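# Stow earphones in chest drawer and close it

## Task

Place the coiled earphones inside the small chest's open drawer, then push that drawer closed, with the chest still standing upright at the end.

## Robot and tools

Robot: two seven-joint arms, left_arm and right_arm, each ending in a two-finger gripper. Base positions in the scene frame: left_arm (+0.057, +0.389, 0) m, right_arm (-0.061, -0.440, 0) m, both almost unrotated about z. Scene frame: origin at table-top height midway between the nominal bases, +z up, +x forward over the table, +y toward the left_arm side. Reported hand positions (metres) and quaternions (wxyz) are in each arm's own base frame; fixed cameras and the table use the scene frame. Motion offsets follow the current Hand target's own axes. Gripper axes: fingers extend along +z, close along y. end_effector_position is the point between the pads when shut; fingertips stick out about 33 mm past it at gaps up to 40 mm, only 9 mm when wide open.

Row layout (shared by execute_actions and move): 18 numbers, each in [-1, 1]. First nine for left_arm: dx, dy, dz, rx, ry, rz, gripper position, force_limit, speed; then the same nine for right_arm. Always send all 18 even if one arm is idle. The six pose numbers are an offset, not a pose: relative to that arm's Hand target as it stood when the action or move began, scaled so 1.0 = 0.6 m or 180 degrees; rx, ry, rz form a single rotation vector. Sending the same offset again moves further. All zeros re-requests the current Hand target. The three gripper numbers are absolute settings: position +1 = 140 mm open, about -0.8 = pads touching, -1 = close until blocked; force_limit from -1 (about 14 N) to +1 (about 58 N) on slow closes, faster closes squeeze harder; speed -1 is about 30 mm/s, 0 about 140, +1 about 250. Both start at +1. To leave a gripper unchanged, repeat its last three numbers; 0 is a real command.

execute_actions(actions, cameras): actions is a list of actions; each action is a table of up to 15 rows, one per 1/30 s step, a short table repeating its last row; each action lasts 0.5 s. Every row in an action counts from that action's starting Hand target. An empty list returns state plus images. cameras lists names to show, ["all"] or [].

move(target, speed, blend, blocking, cameras): target is one 18-number row or a list of up to 15 rows, every row an offset from the same starting Hand targets. Straight-line paths, all ending together, at least 0.5 s, cut off after 10 s total. speed in m/s per arm path, 0.002 to 2, default 0.25 (rotation capped at twice that in rad/s, max 2.5). blend in metres rounds corners between list targets; 0 stops at each. blocking=false returns early while the move keeps going. No obstacle avoidance. Result adds a move: line (done, off_target, moving, held, fault) and any limits (paced = clipped, held = steps withheld). Faster moves lag, stray and strike harder.

wait(seconds 0 to 10) lets time pass holding commands. stop brakes a running move (fingers continue). zoom_image(camera, region [x0,y0,x1,y1] pixels, max 504 by 504) magnifies the newest image of cam_head_left, cam_head_right, cam_left_wrist or cam_right_wrist (all 672x504). clear_fault(arm) clears a reported torque or force fault on left_arm or right_arm. finished_scene(scene) ends the current scene, given its number; irreversible, so check the drawer is closed with the earphones inside and the chest upright first.

Controller: each step the commanded pose is limited to 70 mm and 16 degrees from the measured gripper pose. Hand target in results is the last clipped command and is where the next offsets start; the gripper may rest short of it, so send the remaining gap as an offset. To end a push, command the target back behind the gripper. Big wrist rotations can swing the elbow.

Gripping: send position -1, then confirm object_status 2 (0 moving, 1 blocked opening, 2 blocked closing, 3 reached target or pads met, grasp uncertain). position_measured is in counts: 3 open, about 75 = 100 mm, 139 = 60 mm, 200 = 20 mm, 230 = pads touching. To grip harder, raise force_limit and nudge position (-1 to -0.98). To soften, reopen and close slowly. Grasp with the outer quarter of the pads; closer to the palm the fingers fold, and narrow items slip. Fingertips jammed into a surface fold quietly and spoil the next grasp.

Faults: 85 N net external force on any part, or contact torque over 85 N m (big joints) or 11 N m (forearm roll, wrist pitch, wrist roll), stops the arm until clear_fault; so do crossing joint ranges or overspeeding. Joint ranges (rad): waist ±2.901, shoulder ±1.836, upper arm roll ±2.901, elbow -3.077 to -0.117 (straight at -0.467), forearm roll ±2.876, wrist pitch 0.440 to 4.622, wrist roll ±3.051. If a grip pins a faulted arm, open it first. Long loads or stretched poses heat motors (MOTOR HOT, then an over-temperature brake for 30 to 60 s or more). Time runs while you think.

Avoid: arms, grippers or wrist cameras touching each other (the clearance check does not guard grippers), closing on the other arm's fingers, dropping or releasing moving parts, slamming the drawer, hard hits on fixed or heavy things, squeezing hard on a part still resting on something, tipping the chest, and anything ending off the table. Loose items may get an occasional small nudge.

Result lines: joint positions, joint torques, external joint torques (outside pushes, plus friction and held weight), flange force along gripper x y z (noisy, includes held weight), Tool commands, object_status, Joint velocities (may read within noise). Camera calibration (OpenCV pinhole plus radial) is given per camera; head cameras may be off by about 2 degrees and 9 mm, wrist camera poses derive from joint readings.

Each tool is called after "Request:" in YAML: its name, and indented under it one key for each argument.

## Session

Request:
execute_actions:
  actions: []

Scene clock: 0.00 s.
left_arm: end_effector_position=(+0.7567, -0.1394, +0.1961) position_measured=3 object_status=3 end_effector_quat_wxyz=(+0.322, -0.433, +0.692, -0.479) | right_arm: end_effector_position=(+0.6323, +0.5453, +0.3548) position_measured=3 object_status=3 end_effector_quat_wxyz=(+0.213, -0.430, +0.805, +0.349)
Joint positions: left_arm=[0.315 0.62 -0.34 -2.197 0.481 3.974 0.05] | right_arm=[0.568 0.483 -0.07 -1.35 0.897 2.154 0.71]
Joint velocities: within noise
Joint torques (N m): no reading
External joint torques (N m): no reading
Flange force (N): no reading
Hand target: left_arm +0.7567, -0.1394, +0.1961; +0.322, -0.433, +0.692, -0.479 | right_arm +0.6323, +0.5453, +0.3548; +0.213, -0.430, +0.805, +0.349
Tool commands: left_gripper/position=+1.0 left_gripper/force_limit=+1.0 left_gripper/speed=+1.0 right_gripper/position=+1.0 right_gripper/force_limit=+1.0 right_gripper/speed=+1.0

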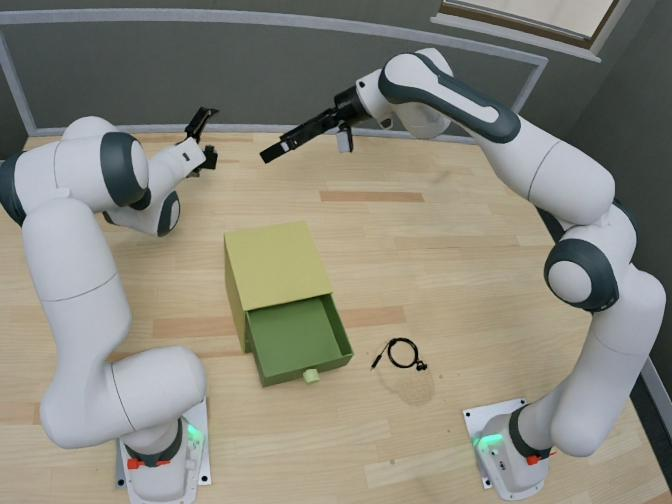

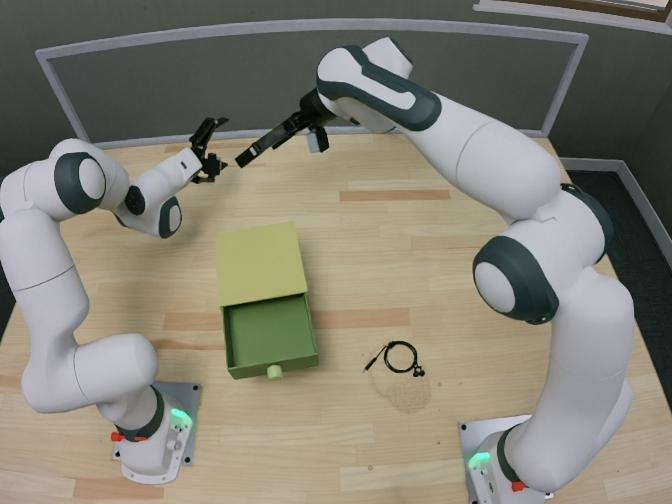

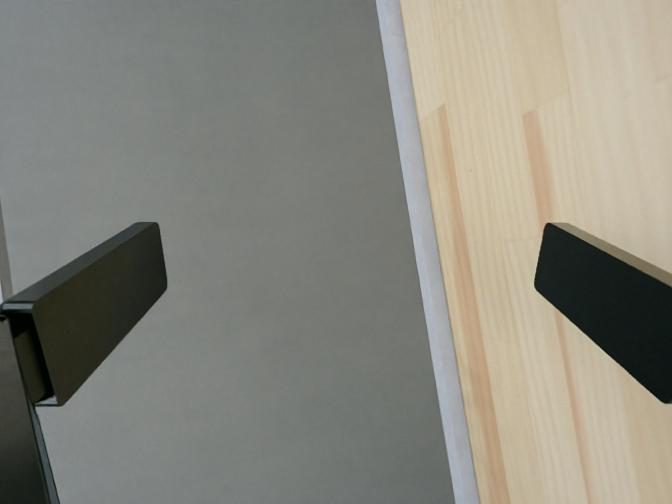

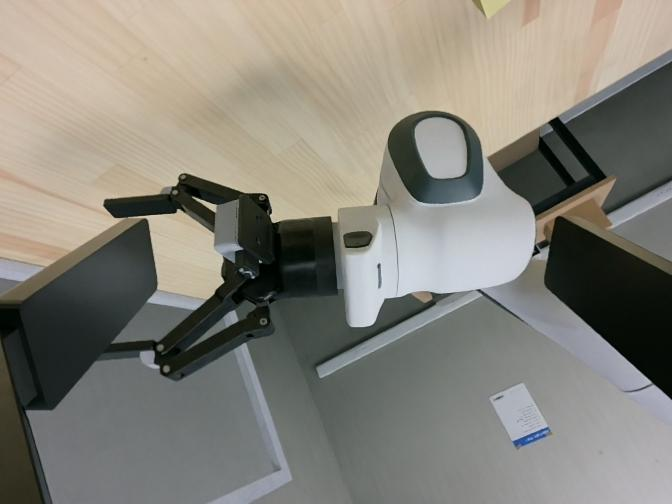

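Request:
zoom_image:
  camera: "cam_head_right"
  region: [340, 320, 460, 410]

Request:
zoom_image:
  camera: "cam_head_left"
  region: [210, 210, 370, 400]

Scaled by 4.200.

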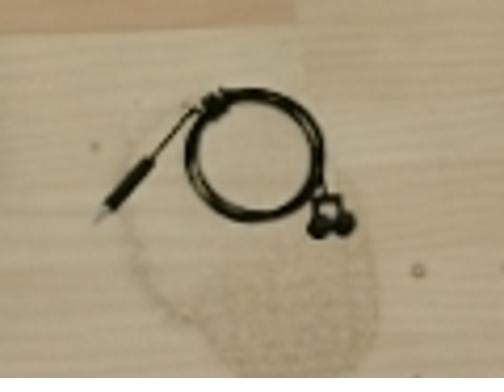

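Scaled by 2.653.

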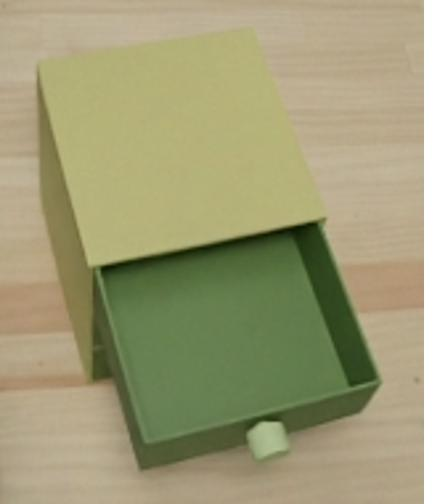

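Request:
move:
  target:
    - [0,0,0,0,0,0,1,1,1,0.136,-0.04,-0.317,0,0,0,-0.325,1,0]
    - [0,0,0,0,0,0,1,1,1,0.686,0.19,-0.292,-0.0243,0.284,-0.369,-0.325,1,0]
  blend: [0.05,0]
  cameras: ["cam_right_wrist","cam_head_right"]

Scene clock: 82.57 s.
left_arm: end_effector_position=(+0.7567, -0.1394, +0.1961) position_measured=3 object_status=3 end_effector_quat_wxyz=(+0.322, -0.433, +0.692, -0.479) | right_arm: end_effector_position=(+0.3055, +0.2352, +0.2496) position_measured=170 object_status=3 end_effector_quat_wxyz=(+0.002, +0.893, -0.451, -0.003)
Joint positions: left_arm=[0.315 0.62 -0.34 -2.197 0.481 3.974 0.05] | right_arm=[0.563 -0.521 0.081 -2.506 0.048 1.98 -0.022]
Joint velocities: left_arm=[within noise] | right_arm=[-0.001 0.001 0.001 0 -0.001 0 -0.005]
Joint torques (N m): left_arm=[0.31 -40.95 -5.72 16.26 0.36 3.27 -0.1] | right_arm=[1.48 -15.86 -1.67 22.92 0.44 3.01 -0.25]
External joint torques (N m): left_arm=[0.02 -0.02 0.52 0.26 0.04 0 0] | right_arm=[1.35 -1.71 -0.35 -1.82 -0.26 0.44 -0.25]
Flange force (N): left_arm=[-0.6 0.2 0.7] | right_arm=[0.0 10.4 3.8]
Hand target: left_arm +0.7567, -0.1394, +0.1961; +0.322, -0.433, +0.692, -0.479 | right_arm +0.3067, +0.2352, +0.2504; +0.000, +0.895, -0.446, +0.000
Off the commanded pose: left_arm 0.000 m, 0 deg | right_arm 0.001 m, 1 deg.
move: done
camera_calibration:
cam_right_wrist: T_world_to_cam=[[-0.801216, -0.597459, 0.0331198, 0.380369], [-0.548698, 0.755652, 0.357661, -0.0944046], [-0.238714, 0.26839, -0.933264, 0.385376], [0, 0, 0, 1]] pos_world=[0.344953, 0.195161, 0.380825]
Images, in order (width x height): cam_head_right 672x504, cam_right_wrist 672x504.

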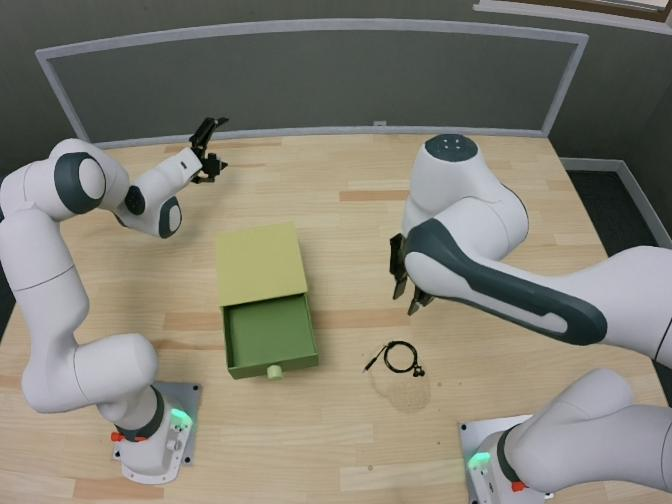

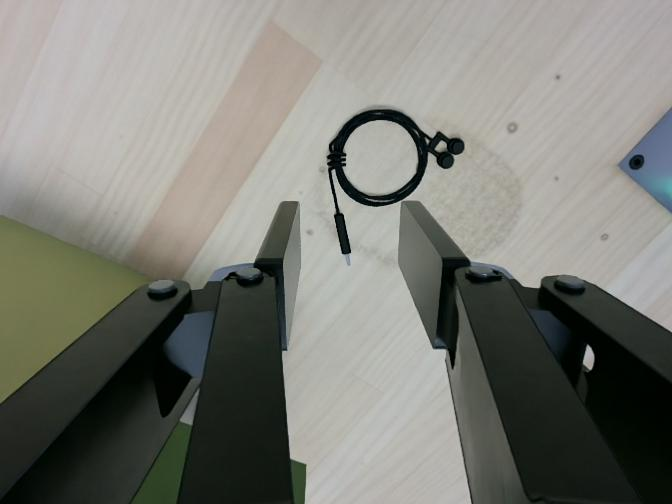

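Request:
move:
  target: [0,0,0,0,0,0,1,1,1,-0.007,0.0095,0.25,0,0,0,-0.325,1,0]
  cameras: ["cam_right_wrist","cam_head_right","cam_head_left"]

Scene clock: 92.90 s.
left_arm: end_effector_position=(+0.7567, -0.1394, +0.1961) position_measured=3 object_status=3 end_effector_quat_wxyz=(+0.322, -0.433, +0.692, -0.479) | right_arm: end_effector_position=(+0.2990, +0.2337, +0.1007) position_measured=170 object_status=3 end_effector_quat_wxyz=(+0.001, +0.896, -0.443, +0.000)
Joint positions: left_arm=[0.315 0.62 -0.34 -2.197 0.481 3.974 0.05] | right_arm=[0.567 -0.314 0.103 -2.751 0.048 2.435 -0.024]
Joint velocities: left_arm=[within noise] | right_arm=[0.001 0 -0.001 0 0.001 0.004 0]
Joint torques (N m): left_arm=[0.34 -40.87 -5.69 16.31 0.35 3.26 -0.07] | right_arm=[1 -18.03 -0.69 20.67 0.59 3.04 0.26]
External joint torques (N m): left_arm=[0.22 0.04 0.66 0.3 0.01 -0.02 0.03] | right_arm=[0.9 -0.3 0.18 -0.44 0.11 0.46 0.26]
Flange force (N): left_arm=[-1.0 0.3 0.9] | right_arm=[-2.0 2.4 1.2]
Hand target: left_arm +0.7567, -0.1394, +0.1961; +0.322, -0.433, +0.692, -0.479 | right_arm +0.2995, +0.2351, +0.1004; +0.000, +0.895, -0.446, +0.000
Off the commanded pose: left_arm 0.000 m, 0 deg | right_arm 0.002 m, 0 deg.
move: done
camera_calibration:
cam_right_wrist: T_world_to_cam=[[-0.791074, -0.610961, 0.03048, 0.379641], [-0.56327, 0.746948, 0.353264, -0.0367785], [-0.238598, 0.26229, -0.935027, 0.246852], [0, 0, 0, 1]] pos_world=[0.338506, 0.194671, 0.232234]
Images, in order (width x height): cam_head_left 672x504, cam_head_right 672x504, cam_right_wrist 672x504.

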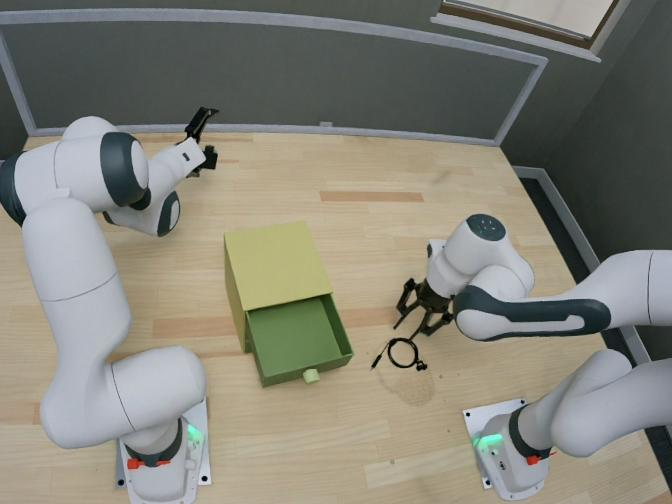

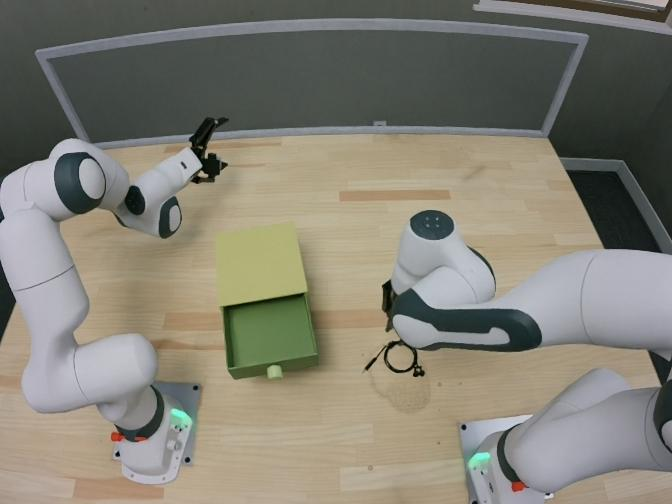

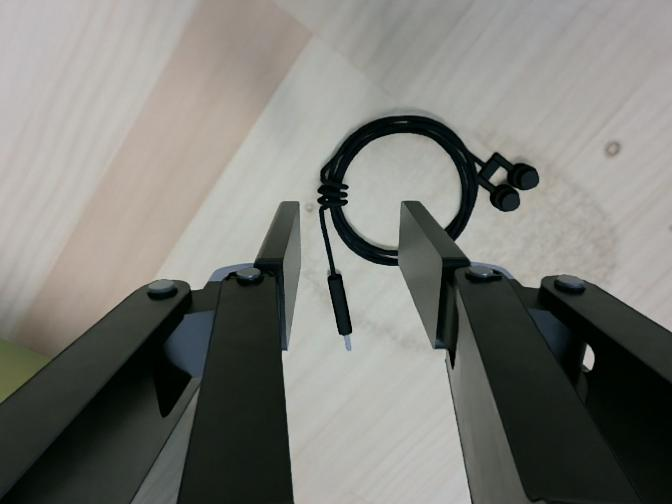

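Request:
move:
  target: [0,0,0,0,0,0,1,1,1,0.002,-0.0025,0.0945,0,0,0,-0.325,1,0]
  speed: 0.1
  cameras: ["cam_right_wrist","cam_head_left"]

Request:
zoom_image:
  camera: "cam_head_left"
  region: [360, 290, 460, 380]

Scene clock: 103.63 s.
left_arm: end_effector_position=(+0.7567, -0.1394, +0.1961) position_measured=3 object_status=3 end_effector_quat_wxyz=(+0.322, -0.433, +0.692, -0.479) | right_arm: end_effector_position=(+0.3002, +0.2347, +0.0440) position_measured=170 object_status=3 end_effector_quat_wxyz=(+0.001, +0.896, -0.444, -0.002)
Joint positions: left_arm=[0.315 0.62 -0.34 -2.197 0.481 3.974 0.05] | right_arm=[0.561 -0.15 0.108 -2.781 0.038 2.629 -0.015]
Joint velocities: left_arm=[within noise] | right_arm=[-0.001 0.001 0.001 -0.002 0.001 0.003 0.003]
Joint torques (N m): left_arm=[0.35 -40.91 -5.74 16.28 0.35 3.27 -0.12] | right_arm=[0.55 -21.29 -0.21 18.09 0.13 2.95 0.3]
External joint torques (N m): left_arm=[0.15 -0.08 0.56 0.32 0.02 0 -0.02] | right_arm=[0.47 -0.56 0.2 -0.23 -0.23 0.37 0.3]
Flange force (N): left_arm=[-0.9 0.0 0.7] | right_arm=[-1.4 2.2 -0.2]
Hand target: left_arm +0.7567, -0.1394, +0.1961; +0.322, -0.433, +0.692, -0.479 | right_arm +0.3014, +0.2350, +0.0437; +0.000, +0.895, -0.446, +0.000
Off the commanded pose: left_arm 0.000 m, 0 deg | right_arm 0.001 m, 0 deg.
move: done
camera_calibration:
cam_right_wrist: T_world_to_cam=[[-0.792608, -0.608972, 0.030428, 0.382906], [-0.560642, 0.747505, 0.356254, -0.0179215], [-0.239694, 0.265311, -0.933893, 0.193375], [0, 0, 0, 1]] pos_world=[0.339797, 0.195271, 0.175325]
Images, in order (width x height): cam_head_left 672x504, cam_right_wrist 672x504.

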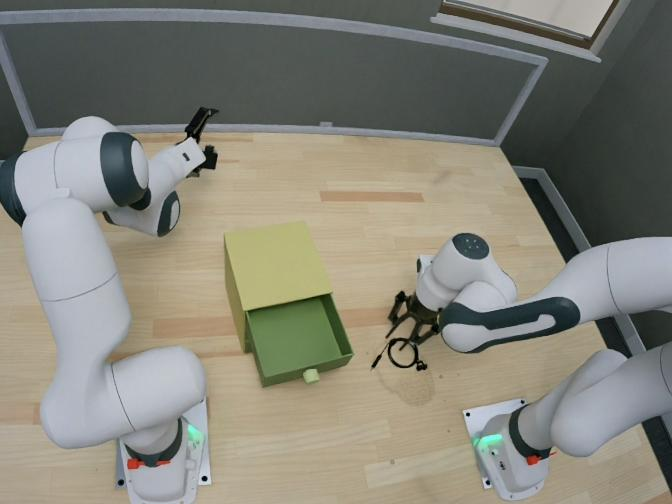

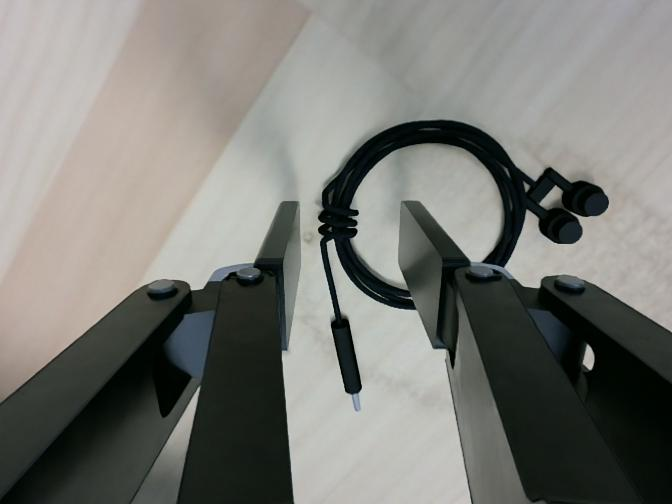

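Scaled by 5.040.

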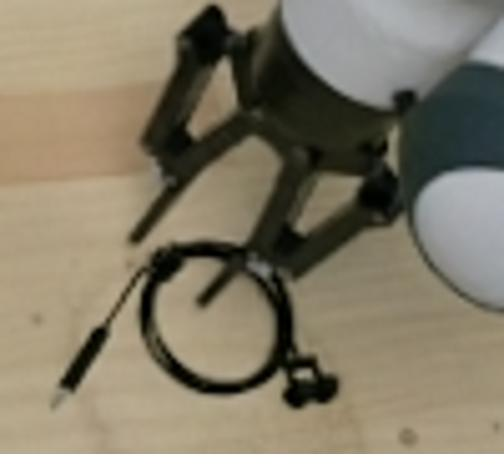

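Request:
move:
  target: [0,0,0,0,0,0,1,1,1,0,0,0.0095,0,0,0,-0.325,1,0]
  speed: 0.03
  cameras: ["cam_right_wrist","cam_head_left"]

Request:
zoom_image:
  camera: "cam_head_left"
  region: [360, 290, 460, 380]

Scene clock: 113.70 s.
left_arm: end_effector_position=(+0.7567, -0.1394, +0.1961) position_measured=3 object_status=3 end_effector_quat_wxyz=(+0.322, -0.433, +0.692, -0.479) | right_arm: end_effector_position=(+0.3009, +0.2354, +0.0389) position_measured=170 object_status=3 end_effector_quat_wxyz=(+0.000, +0.896, -0.444, -0.001)
Joint positions: left_arm=[0.315 0.62 -0.34 -2.197 0.481 3.974 0.05] | right_arm=[0.561 -0.132 0.108 -2.781 0.035 2.648 -0.013]
Joint velocities: left_arm=[within noise] | right_arm=[0.001 -0.001 0.002 0.001 -0.002 0.003 0]
Joint torques (N m): left_arm=[0.33 -40.93 -5.71 16.28 0.35 3.28 -0.12] | right_arm=[0.52 -21.67 -0.32 17.02 0.13 2.96 0.22]
External joint torques (N m): left_arm=[0.28 0.05 0.73 0.24 0 0 -0.02] | right_arm=[0.44 -0.6 0.03 -1.05 -0.22 0.38 0.22]
Flange force (N): left_arm=[-1.1 0.4 0.6] | right_arm=[-0.9 4.9 -0.2]
Hand target: left_arm +0.7567, -0.1394, +0.1961; +0.322, -0.433, +0.692, -0.479 | right_arm +0.3014, +0.2350, +0.0380; +0.000, +0.895, -0.446, +0.000
Off the commanded pose: left_arm 0.000 m, 0 deg | right_arm 0.001 m, 0 deg.
move: done
camera_calibration:
cam_right_wrist: T_world_to_cam=[[-0.792511, -0.609169, 0.0289593, 0.38408], [-0.561249, 0.7471, 0.356148, -0.015968], [-0.23859, 0.265998, -0.933981, 0.188076], [0, 0, 0, 1]] pos_world=[0.340299, 0.195871, 0.170224]
Images, in order (width x height): cam_head_left 672x504, cam_right_wrist 672x504.

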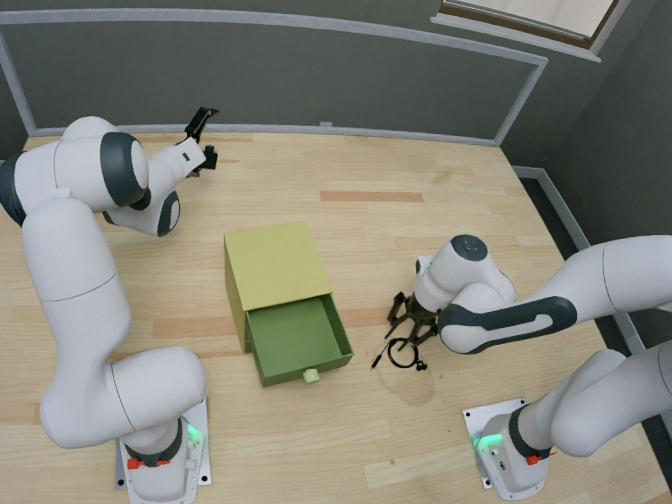

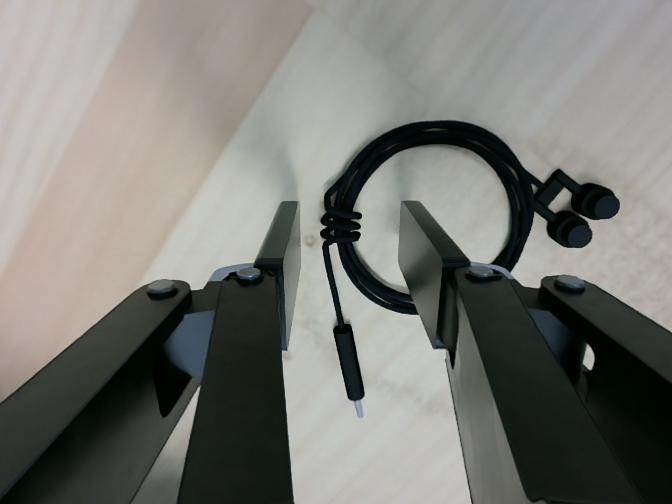

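Scaled by 5.040.

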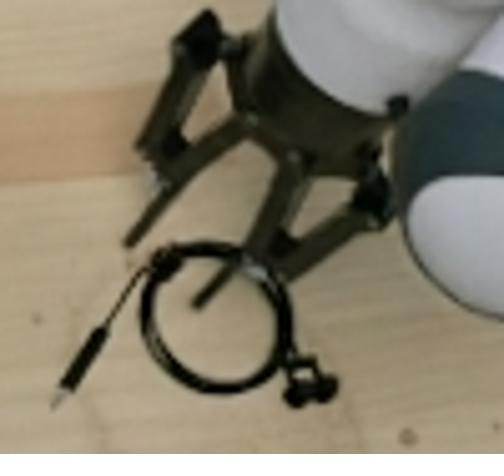

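Request:
move:
  target:
    - [0,0,0,0,0,0,1,1,1,0,0,0.004,0,0,0,-0.325,1,0]
    - [0,0,0,0,0,0,1,1,1,0,0,0.004,0,0,0,-1,-0.5,-1]
  speed: 0.03
  cameras: ["cam_right_wrist"]

Scene clock: 121.63 s.
left_arm: end_effector_position=(+0.7567, -0.1394, +0.1961) position_measured=3 object_status=3 end_effector_quat_wxyz=(+0.322, -0.433, +0.692, -0.479) | right_arm: end_effector_position=(+0.3017, +0.2361, +0.0369) position_measured=223 object_status=0 end_effector_quat_wxyz=(-0.001, +0.896, -0.444, -0.001)
Joint positions: left_arm=[0.315 0.62 -0.34 -2.197 0.481 3.974 0.05] | right_arm=[0.561 -0.124 0.108 -2.781 0.033 2.659 -0.011]
Joint torques (N m): left_arm=[0.3 -40.93 -5.76 16.28 0.35 3.28 -0.11] | right_arm=[0.59 -20.76 -0.48 16.38 0.14 2.76 0.26]
External joint torques (N m): left_arm=[0.15 -0.03 0.58 0.27 0.01 0 -0.01] | right_arm=[0.54 0.49 -0.12 -1.63 -0.21 0.15 0.26]
Flange force (N): left_arm=[-0.8 0.2 0.6] | right_arm=[-0.9 3.7 2.6]
Hand target: left_arm +0.7567, -0.1394, +0.1961; +0.322, -0.433, +0.692, -0.479 | right_arm +0.3014, +0.2350, +0.0356; +0.000, +0.895, -0.446, +0.000
Off the commanded pose: left_arm 0.000 m, 0 deg | right_arm 0.002 m, 0 deg.
move: done
camera_calibration:
cam_right_wrist: T_world_to_cam=[[-0.79269, -0.609069, 0.0260209, 0.385455], [-0.562004, 0.746642, 0.355917, -0.0149053], [-0.236206, 0.267508, -0.934155, 0.185136], [0, 0, 0, 1]] pos_world=[0.3409, 0.196372, 0.168221]
Images, in order (width x height): cam_right_wrist 672x504.

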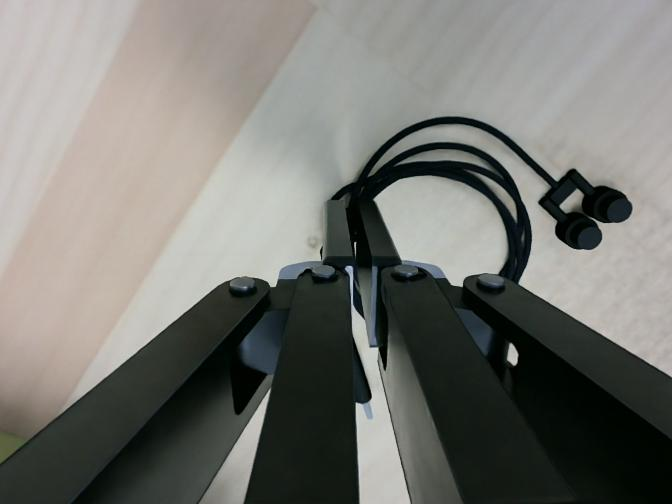

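Request:
move:
  target: [0,0,0,0,0,0,1,1,1,0,0,-0.56,0,0,0,-1,-0.5,-1]
  cameras: ["cam_head_right","cam_head_left","cam_right_wrist"]

Scene clock: 129.77 s.
left_arm: end_effector_position=(+0.7567, -0.1394, +0.1961) position_measured=3 object_status=3 end_effector_quat_wxyz=(+0.322, -0.433, +0.692, -0.479) | right_arm: end_effector_position=(+0.3011, +0.2375, +0.3724) position_measured=223 object_status=2 end_effector_quat_wxyz=(-0.003, +0.895, -0.447, +0.000)
Joint positions: left_arm=[0.315 0.62 -0.34 -2.197 0.481 3.974 0.05] | right_arm=[0.57 -0.557 0.072 -2.222 0.042 1.671 -0.018]
Joint velocities: left_arm=[within noise] | right_arm=[0 -0.002 -0.001 0.003 0 -0.004 0.001]
Joint torques (N m): left_arm=[0.34 -40.95 -5.73 16.36 0.34 3.27 -0.11] | right_arm=[0.98 -12.95 -2.14 23.78 0.51 2.44 -0.14]
External joint torques (N m): left_arm=[0.14 0.03 0.6 0.32 0.01 -0.01 -0.01] | right_arm=[1.07 -0.14 -0.44 -0.89 -0.24 -0.17 -0.14]
Flange force (N): left_arm=[-0.9 0.2 0.9] | right_arm=[0.4 2.8 2.1]
Hand target: left_arm +0.7567, -0.1394, +0.1961; +0.322, -0.433, +0.692, -0.479 | right_arm +0.3015, +0.2351, +0.3716; +0.000, +0.895, -0.446, +0.000
Off the commanded pose: left_arm 0.000 m, 0 deg | right_arm 0.003 m, 0 deg.
move: done
camera_calibration:
cam_right_wrist: T_world_to_cam=[[-0.796535, -0.604194, 0.0219394, 0.378587], [-0.55818, 0.748846, 0.357302, -0.137949], [-0.232309, 0.272358, -0.933731, 0.49557], [0, 0, 0, 1]] pos_world=[0.339683, 0.197071, 0.503712]
Images, in order (width x height): cam_head_left 672x504, cam_head_right 672x504, cam_right_wrist 672x504.

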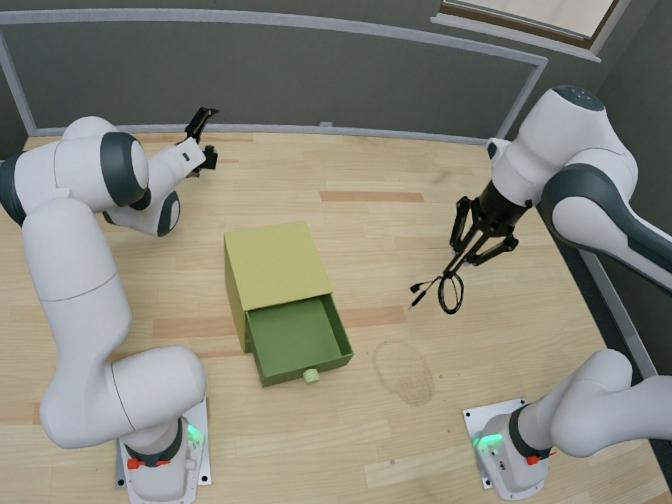

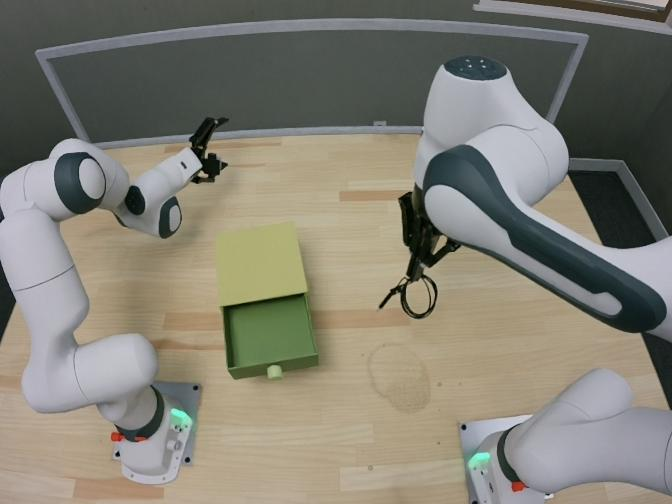

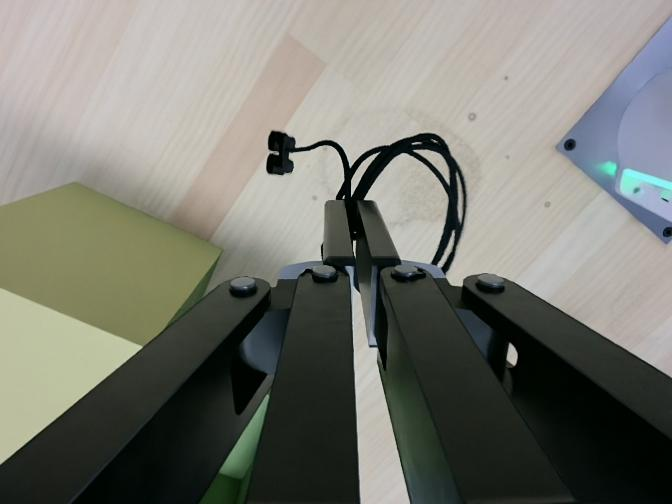

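Request:
move:
  target: [0,0,0,0,0,0,1,1,1,-0.4,-0.244,0,0,0,0,-1,-0.5,-1]
  cameras: ["cam_head_right","cam_head_left","cam_right_wrist"]

Scene clock: 146.17 s.
left_arm: end_effector_position=(+0.7567, -0.1394, +0.1961) position_measured=3 object_status=3 end_effector_quat_wxyz=(+0.322, -0.433, +0.692, -0.479) | right_arm: end_effector_position=(+0.2738, +0.5157, +0.3728) position_measured=223 object_status=2 end_effector_quat_wxyz=(-0.003, +0.896, -0.443, -0.002)
Joint positions: left_arm=[0.315 0.62 -0.34 -2.197 0.481 3.974 0.05] | right_arm=[0.681 0.077 0.419 -1.588 -0.028 1.663 0.449]
Joint velocities: left_arm=[within noise] | right_arm=[0.001 0 0 0.001 0.001 -0.001 0.005]
Joint torques (N m): left_arm=[0.28 -40.89 -5.75 16.28 0.36 3.28 -0.14] | right_arm=[1.45 -32.45 1.08 23.67 0.52 2.45 0.35]
External joint torques (N m): left_arm=[0.08 0.05 0.55 0.23 0.03 0 -0.04] | right_arm=[1.46 -0.5 0.04 -0.87 -0.24 -0.1 0.35]
Flange force (N): left_arm=[-0.8 0.3 0.7] | right_arm=[-0.3 4.3 2.4]
Hand target: left_arm +0.7567, -0.1394, +0.1961; +0.322, -0.433, +0.692, -0.479 | right_arm +0.2737, +0.5148, +0.3716; +0.000, +0.895, -0.446, +0.000
Off the commanded pose: left_arm 0.000 m, 0 deg | right_arm 0.002 m, 0 deg.
move: done
camera_calibration:
cam_right_wrist: T_world_to_cam=[[-0.791147, -0.61114, 0.0243775, 0.52615], [-0.563587, 0.743913, 0.359116, -0.358266], [-0.237605, 0.270375, -0.932975, 0.416064], [0, 0, 0, 1]] pos_world=[0.313207, 0.475577, 0.50401]
Images, in order (width x height): cam_head_left 672x504, cam_head_right 672x504, cam_right_wrist 672x504.

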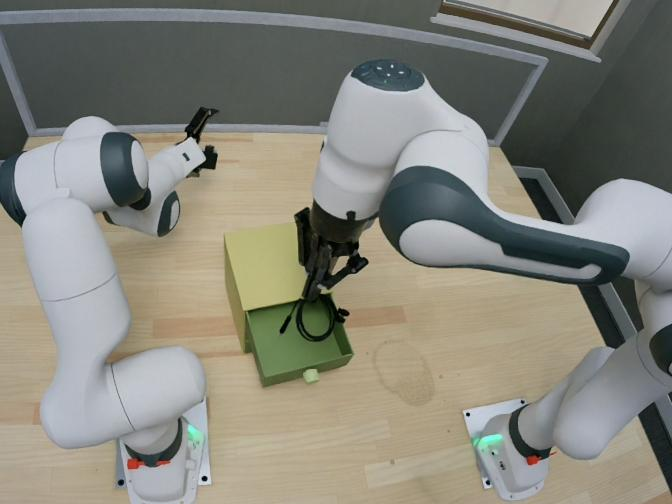

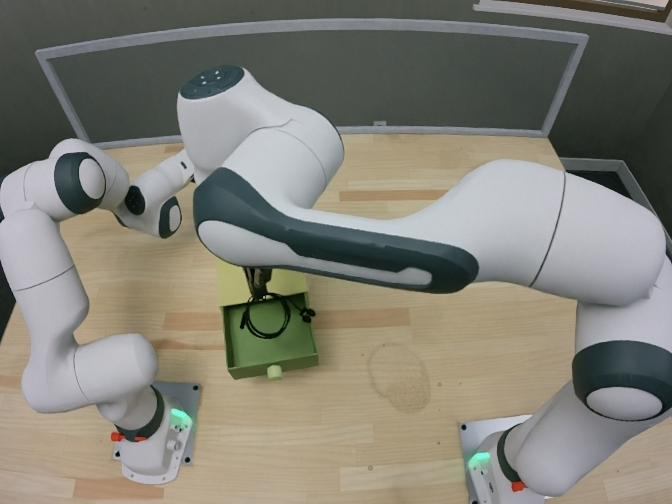

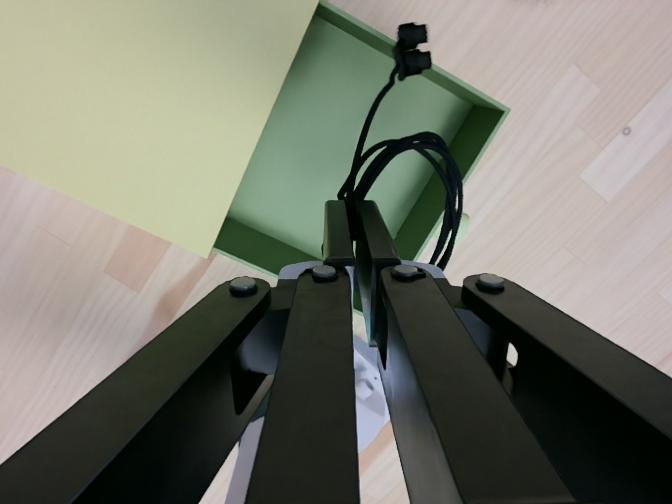

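Request:
move:
  target:
    - [0,0,0,0,0,0,1,1,1,-0.03,-0.029,0,0,0,0,-1,-0.5,-1]
    - [0,0,0,0,0,0,1,1,1,-0.03,-0.029,0.21,0,0,0,-1,-0.5,-1]
  speed: 0.15
  blend: [0.02,0]
  cameras: ["cam_head_right","cam_head_left","cam_right_wrist"]

Request:
zoom_image:
  camera: "cam_head_left"
  region: [220, 260, 380, 400]

Scene clock: 159.37 s.
left_arm: end_effector_position=(+0.7567, -0.1394, +0.1961) position_measured=3 object_status=3 end_effector_quat_wxyz=(+0.322, -0.433, +0.692, -0.479) | right_arm: end_effector_position=(+0.2748, +0.5394, +0.2457) position_measured=223 object_status=2 end_effector_quat_wxyz=(+0.002, +0.897, -0.443, -0.002)
Joint positions: left_arm=[0.315 0.62 -0.34 -2.197 0.481 3.974 0.05] | right_arm=[0.705 0.174 0.421 -1.795 -0.071 1.949 0.494]
Joint velocities: left_arm=[within noise] | right_arm=[0.002 0 0.002 0 0.001 0.004 0.003]
Joint torques (N m): left_arm=[0.33 -40.96 -5.75 16.3 0.35 3.28 -0.09] | right_arm=[1.04 -36.76 2.18 22.94 0.49 2.94 0.29]
External joint torques (N m): left_arm=[0.38 -0.07 0.76 0.33 -0.01 0.01 0] | right_arm=[0.96 -1.55 -0.34 -1.69 -0.22 0.42 0.29]
Flange force (N): left_arm=[-1.3 0.1 0.5] | right_arm=[3.9 10.9 3.5]
Hand target: left_arm +0.7567, -0.1394, +0.1961; +0.322, -0.433, +0.692, -0.479 | right_arm +0.2767, +0.5397, +0.2455; +0.000, +0.895, -0.446, +0.000
Off the commanded pose: left_arm 0.000 m, 0 deg | right_arm 0.002 m, 0 deg.
move: done; blend cut to 0.0125 m at target 1
camera_calibration:
cam_right_wrist: T_world_to_cam=[[-0.790888, -0.611081, 0.0328056, 0.542234], [-0.562042, 0.746534, 0.356084, -0.330847], [-0.242087, 0.263184, -0.933878, 0.296621], [0, 0, 0, 1]] pos_world=[0.314704, 0.500272, 0.377029]
Images, in order (width x height): cam_head_left 672x504, cam_head_right 672x504, cam_right_wrist 672x504.

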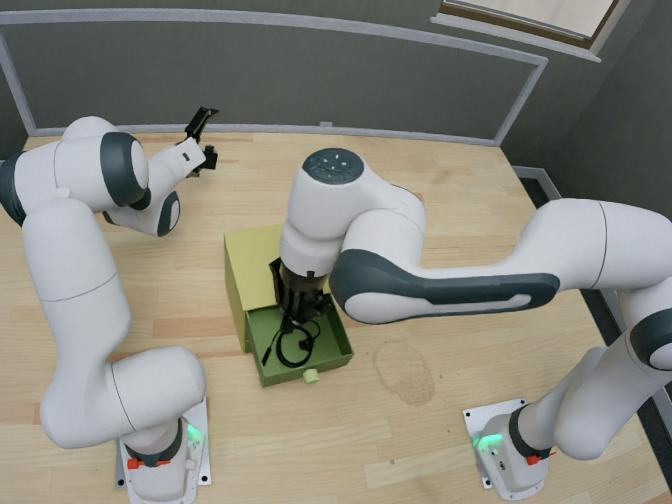

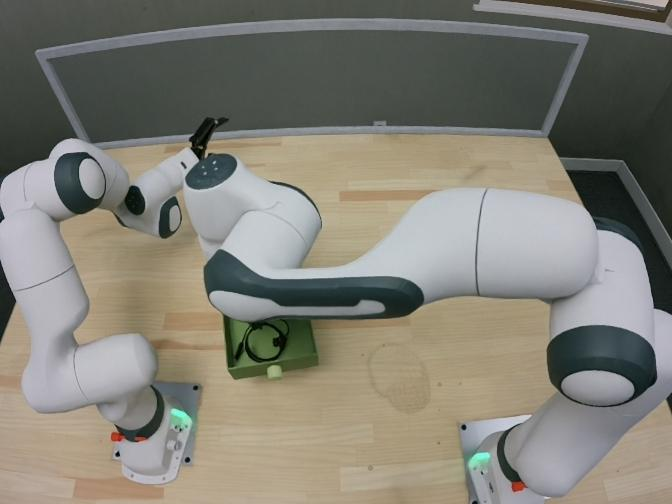

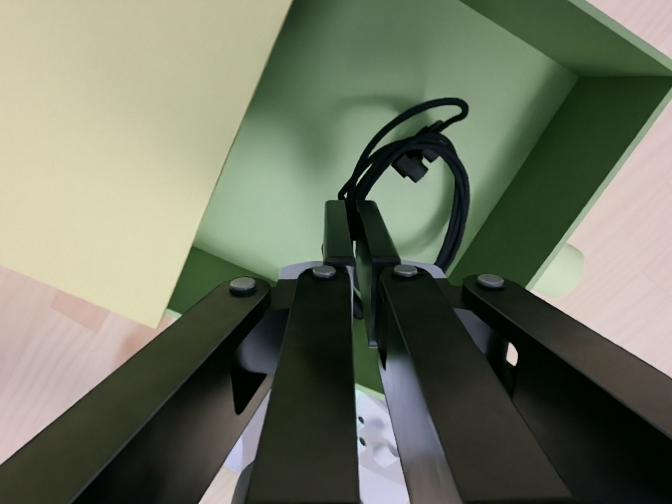

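Scaled by 3.150.

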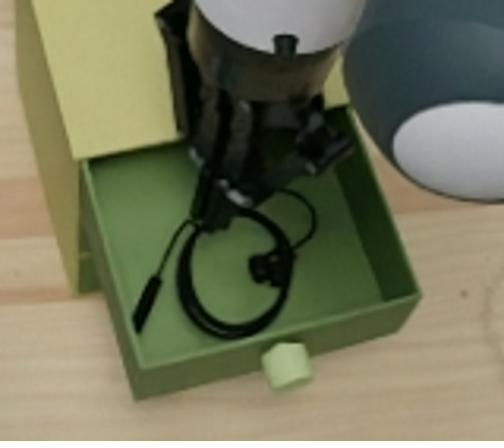

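Request:
move:
  target:
    - [0,0,0,0,0,0,1,1,1,0,0,0.045,0,0,0,-1,-0.5,-1]
    - [0,0,0,0,0,0,1,1,1,0,0,0.045,0,0,0,-0.45,-0.5,-1]
    - [0,0,0,0,0,0,1,1,1,0,0,-0.14,0,0,0,-0.45,-0.5,-1]
  speed: 0.08
  cameras: ["cam_head_right","cam_head_left","cam_right_wrist"]

Request:
zoom_image:
  camera: "cam_head_left"
  region: [220, 260, 380, 400]

Scene clock: 176.27 s.
left_arm: end_effector_position=(+0.7567, -0.1394, +0.1961) position_measured=3 object_status=3 end_effector_quat_wxyz=(+0.322, -0.433, +0.692, -0.479) | right_arm: end_effector_position=(+0.2793, +0.5398, +0.3298) position_measured=186 object_status=3 end_effector_quat_wxyz=(-0.002, +0.894, -0.449, +0.002)
Joint positions: left_arm=[0.315 0.62 -0.34 -2.197 0.481 3.974 0.05] | right_arm=[0.705 0.153 0.425 -1.607 -0.068 1.75 0.499]
Joint velocities: left_arm=[within noise] | right_arm=[-0.001 0 0.001 0 -0.002 -0.004 0.001]
Joint torques (N m): left_arm=[0.33 -40.92 -5.71 16.28 0.35 3.28 -0.13] | right_arm=[1.03 -36.08 2.66 23.88 0.98 2.49 -0.22]
External joint torques (N m): left_arm=[0.27 -0.1 0.69 0.3 0.01 0.01 -0.03] | right_arm=[0.78 -1.13 0.3 -1.01 0.23 -0.08 -0.22]
Flange force (N): left_arm=[-1.1 0.1 0.4] | right_arm=[3.2 7.8 2.5]
Hand target: left_arm +0.7567, -0.1394, +0.1961; +0.322, -0.433, +0.692, -0.479 | right_arm +0.2767, +0.5397, +0.3295; +0.000, +0.895, -0.446, +0.000
Off the commanded pose: left_arm 0.000 m, 0 deg | right_arm 0.003 m, 1 deg.
move: done
camera_calibration:
cam_right_wrist: T_world_to_cam=[[-0.799337, -0.600473, 0.0221774, 0.543489], [-0.555767, 0.752849, 0.35262, -0.362495], [-0.228435, 0.269537, -0.935504, 0.369487], [0, 0, 0, 1]] pos_world=[0.317372, 0.499665, 0.461426]
Images, in order (width x height): cam_head_left 672x504, cam_head_right 672x504, cam_right_wrist 672x504.

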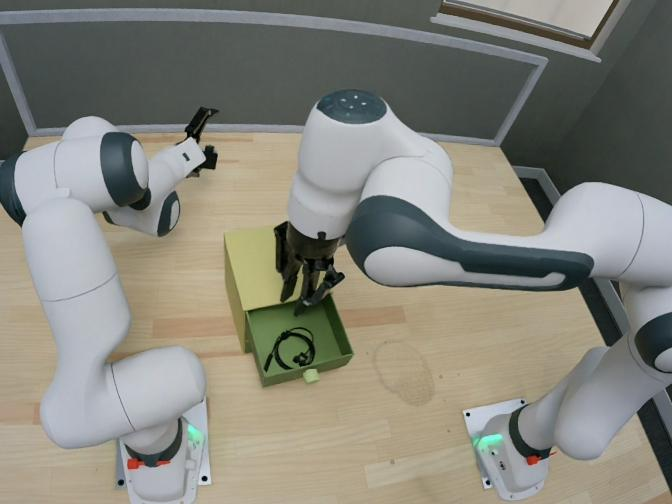

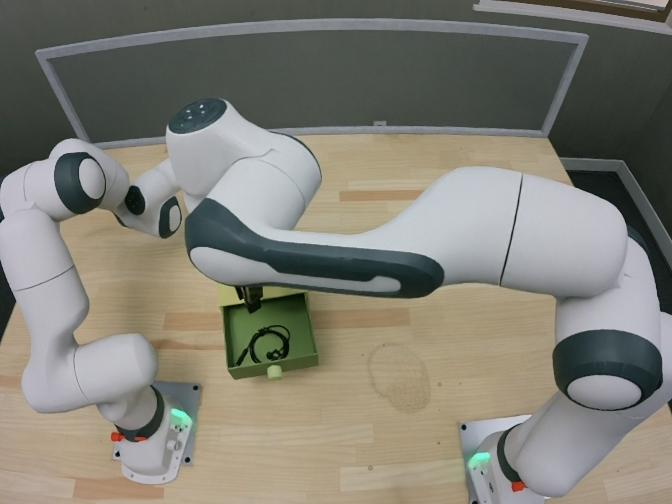

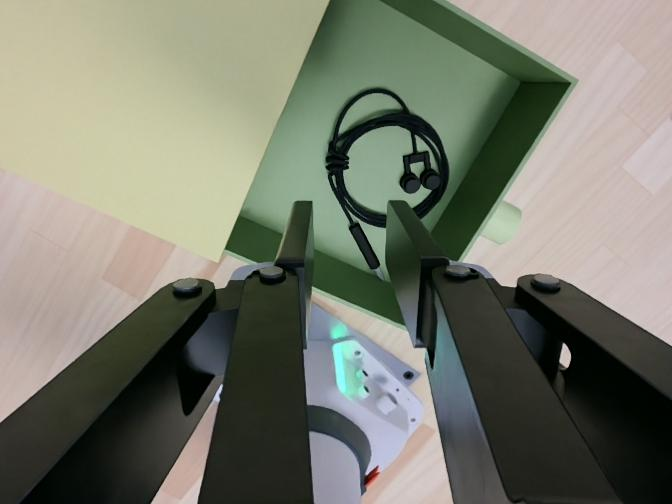

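Scaled by 3.150.

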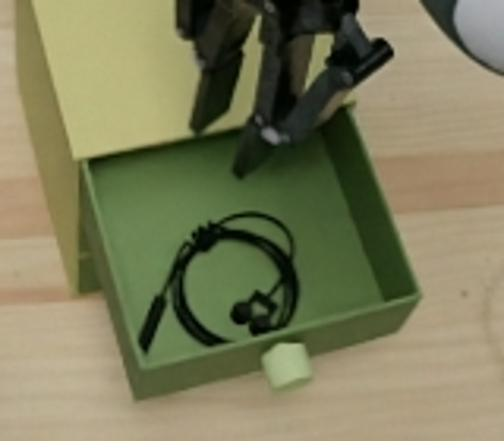

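Request:
move:
  target:
    - [0,0,0,0,0,0,1,1,1,-0.098,0.254,0,0,0,-0.333,-1,-0.5,-1]
    - [0,0,0,0,0,0,1,1,1,-0.098,0.254,0.242,0,0,-0.333,-1,-0.5,-1]
  cameras: ["cam_head_right","cam_head_left","cam_right_wrist"]

Scene clock: 192.73 s.
left_arm: end_effector_position=(+0.7567, -0.1394, +0.1961) position_measured=3 object_status=3 end_effector_quat_wxyz=(+0.322, -0.433, +0.692, -0.479) | right_arm: end_effector_position=(+0.1193, +0.4937, +0.1853) position_measured=231 object_status=3 end_effector_quat_wxyz=(+0.001, +0.998, +0.063, -0.002)
Joint positions: left_arm=[0.315 0.62 -0.34 -2.197 0.481 3.974 0.05] | right_arm=[0.84 -0.088 0.485 -2.253 0.053 2.172 -0.403]
Joint velocities: left_arm=[within noise] | right_arm=[0.002 0 0 0.001 -0.001 0.004 0.004]
Joint torques (N m): left_arm=[0.3 -40.92 -5.73 16.3 0.34 3.27 -0.14] | right_arm=[0.96 -25.04 -1.03 22.6 0.38 3.07 0.26]
External joint torques (N m): left_arm=[0.1 0.02 0.57 0.26 0.02 -0.01 -0.04] | right_arm=[0.88 -0.47 0.21 -1.06 -0.26 0.47 0.26]
Flange force (N): left_arm=[-0.8 0.2 0.8] | right_arm=[-3.0 3.6 2.4]
Hand target: left_arm +0.7567, -0.1394, +0.1961; +0.322, -0.433, +0.692, -0.479 | right_arm +0.1196, +0.4947, +0.1844; +0.000, +0.998, +0.061, +0.000
Off the commanded pose: left_arm 0.000 m, 0 deg | right_arm 0.001 m, 0 deg.
move: done
camera_calibration:
cam_right_wrist: T_world_to_cam=[[0.130037, -0.991106, 0.0282871, 0.472003], [-0.927274, -0.111461, 0.357406, 0.104332], [-0.351074, -0.0727057, -0.933521, 0.393414], [0, 0, 0, 1]] pos_world=[0.173484, 0.508038, 0.31662]
Images, in order (width x height): cam_head_left 672x504, cam_head_right 672x504, cam_right_wrist 672x504.

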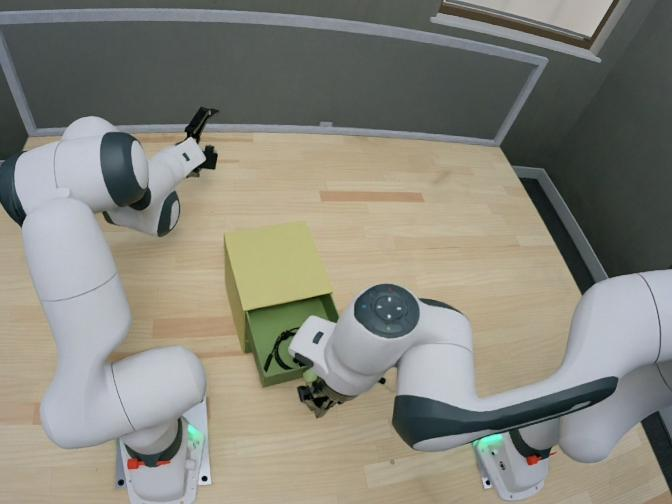

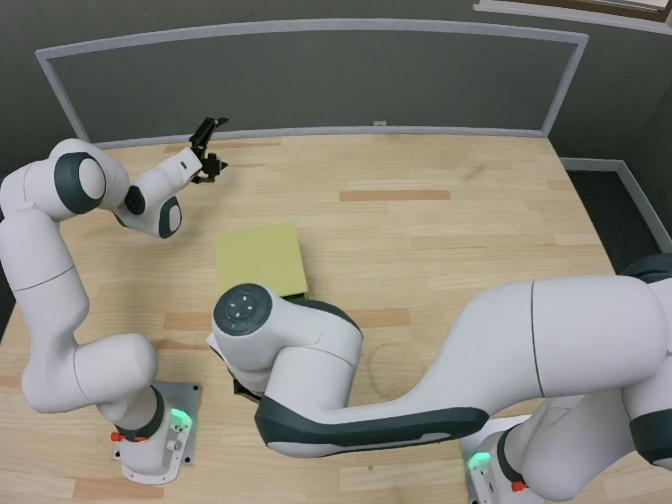

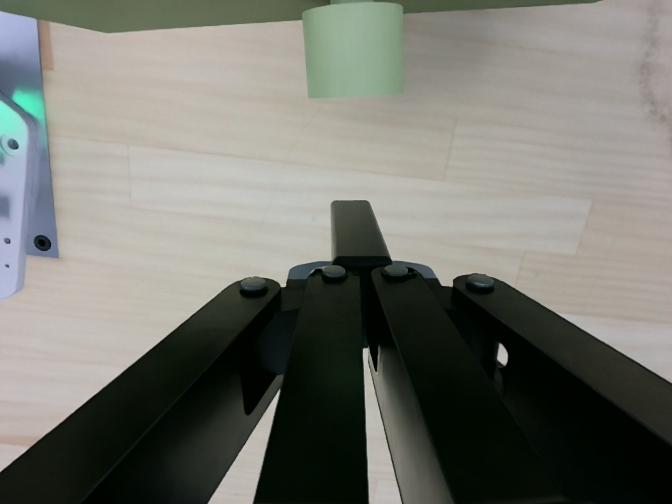

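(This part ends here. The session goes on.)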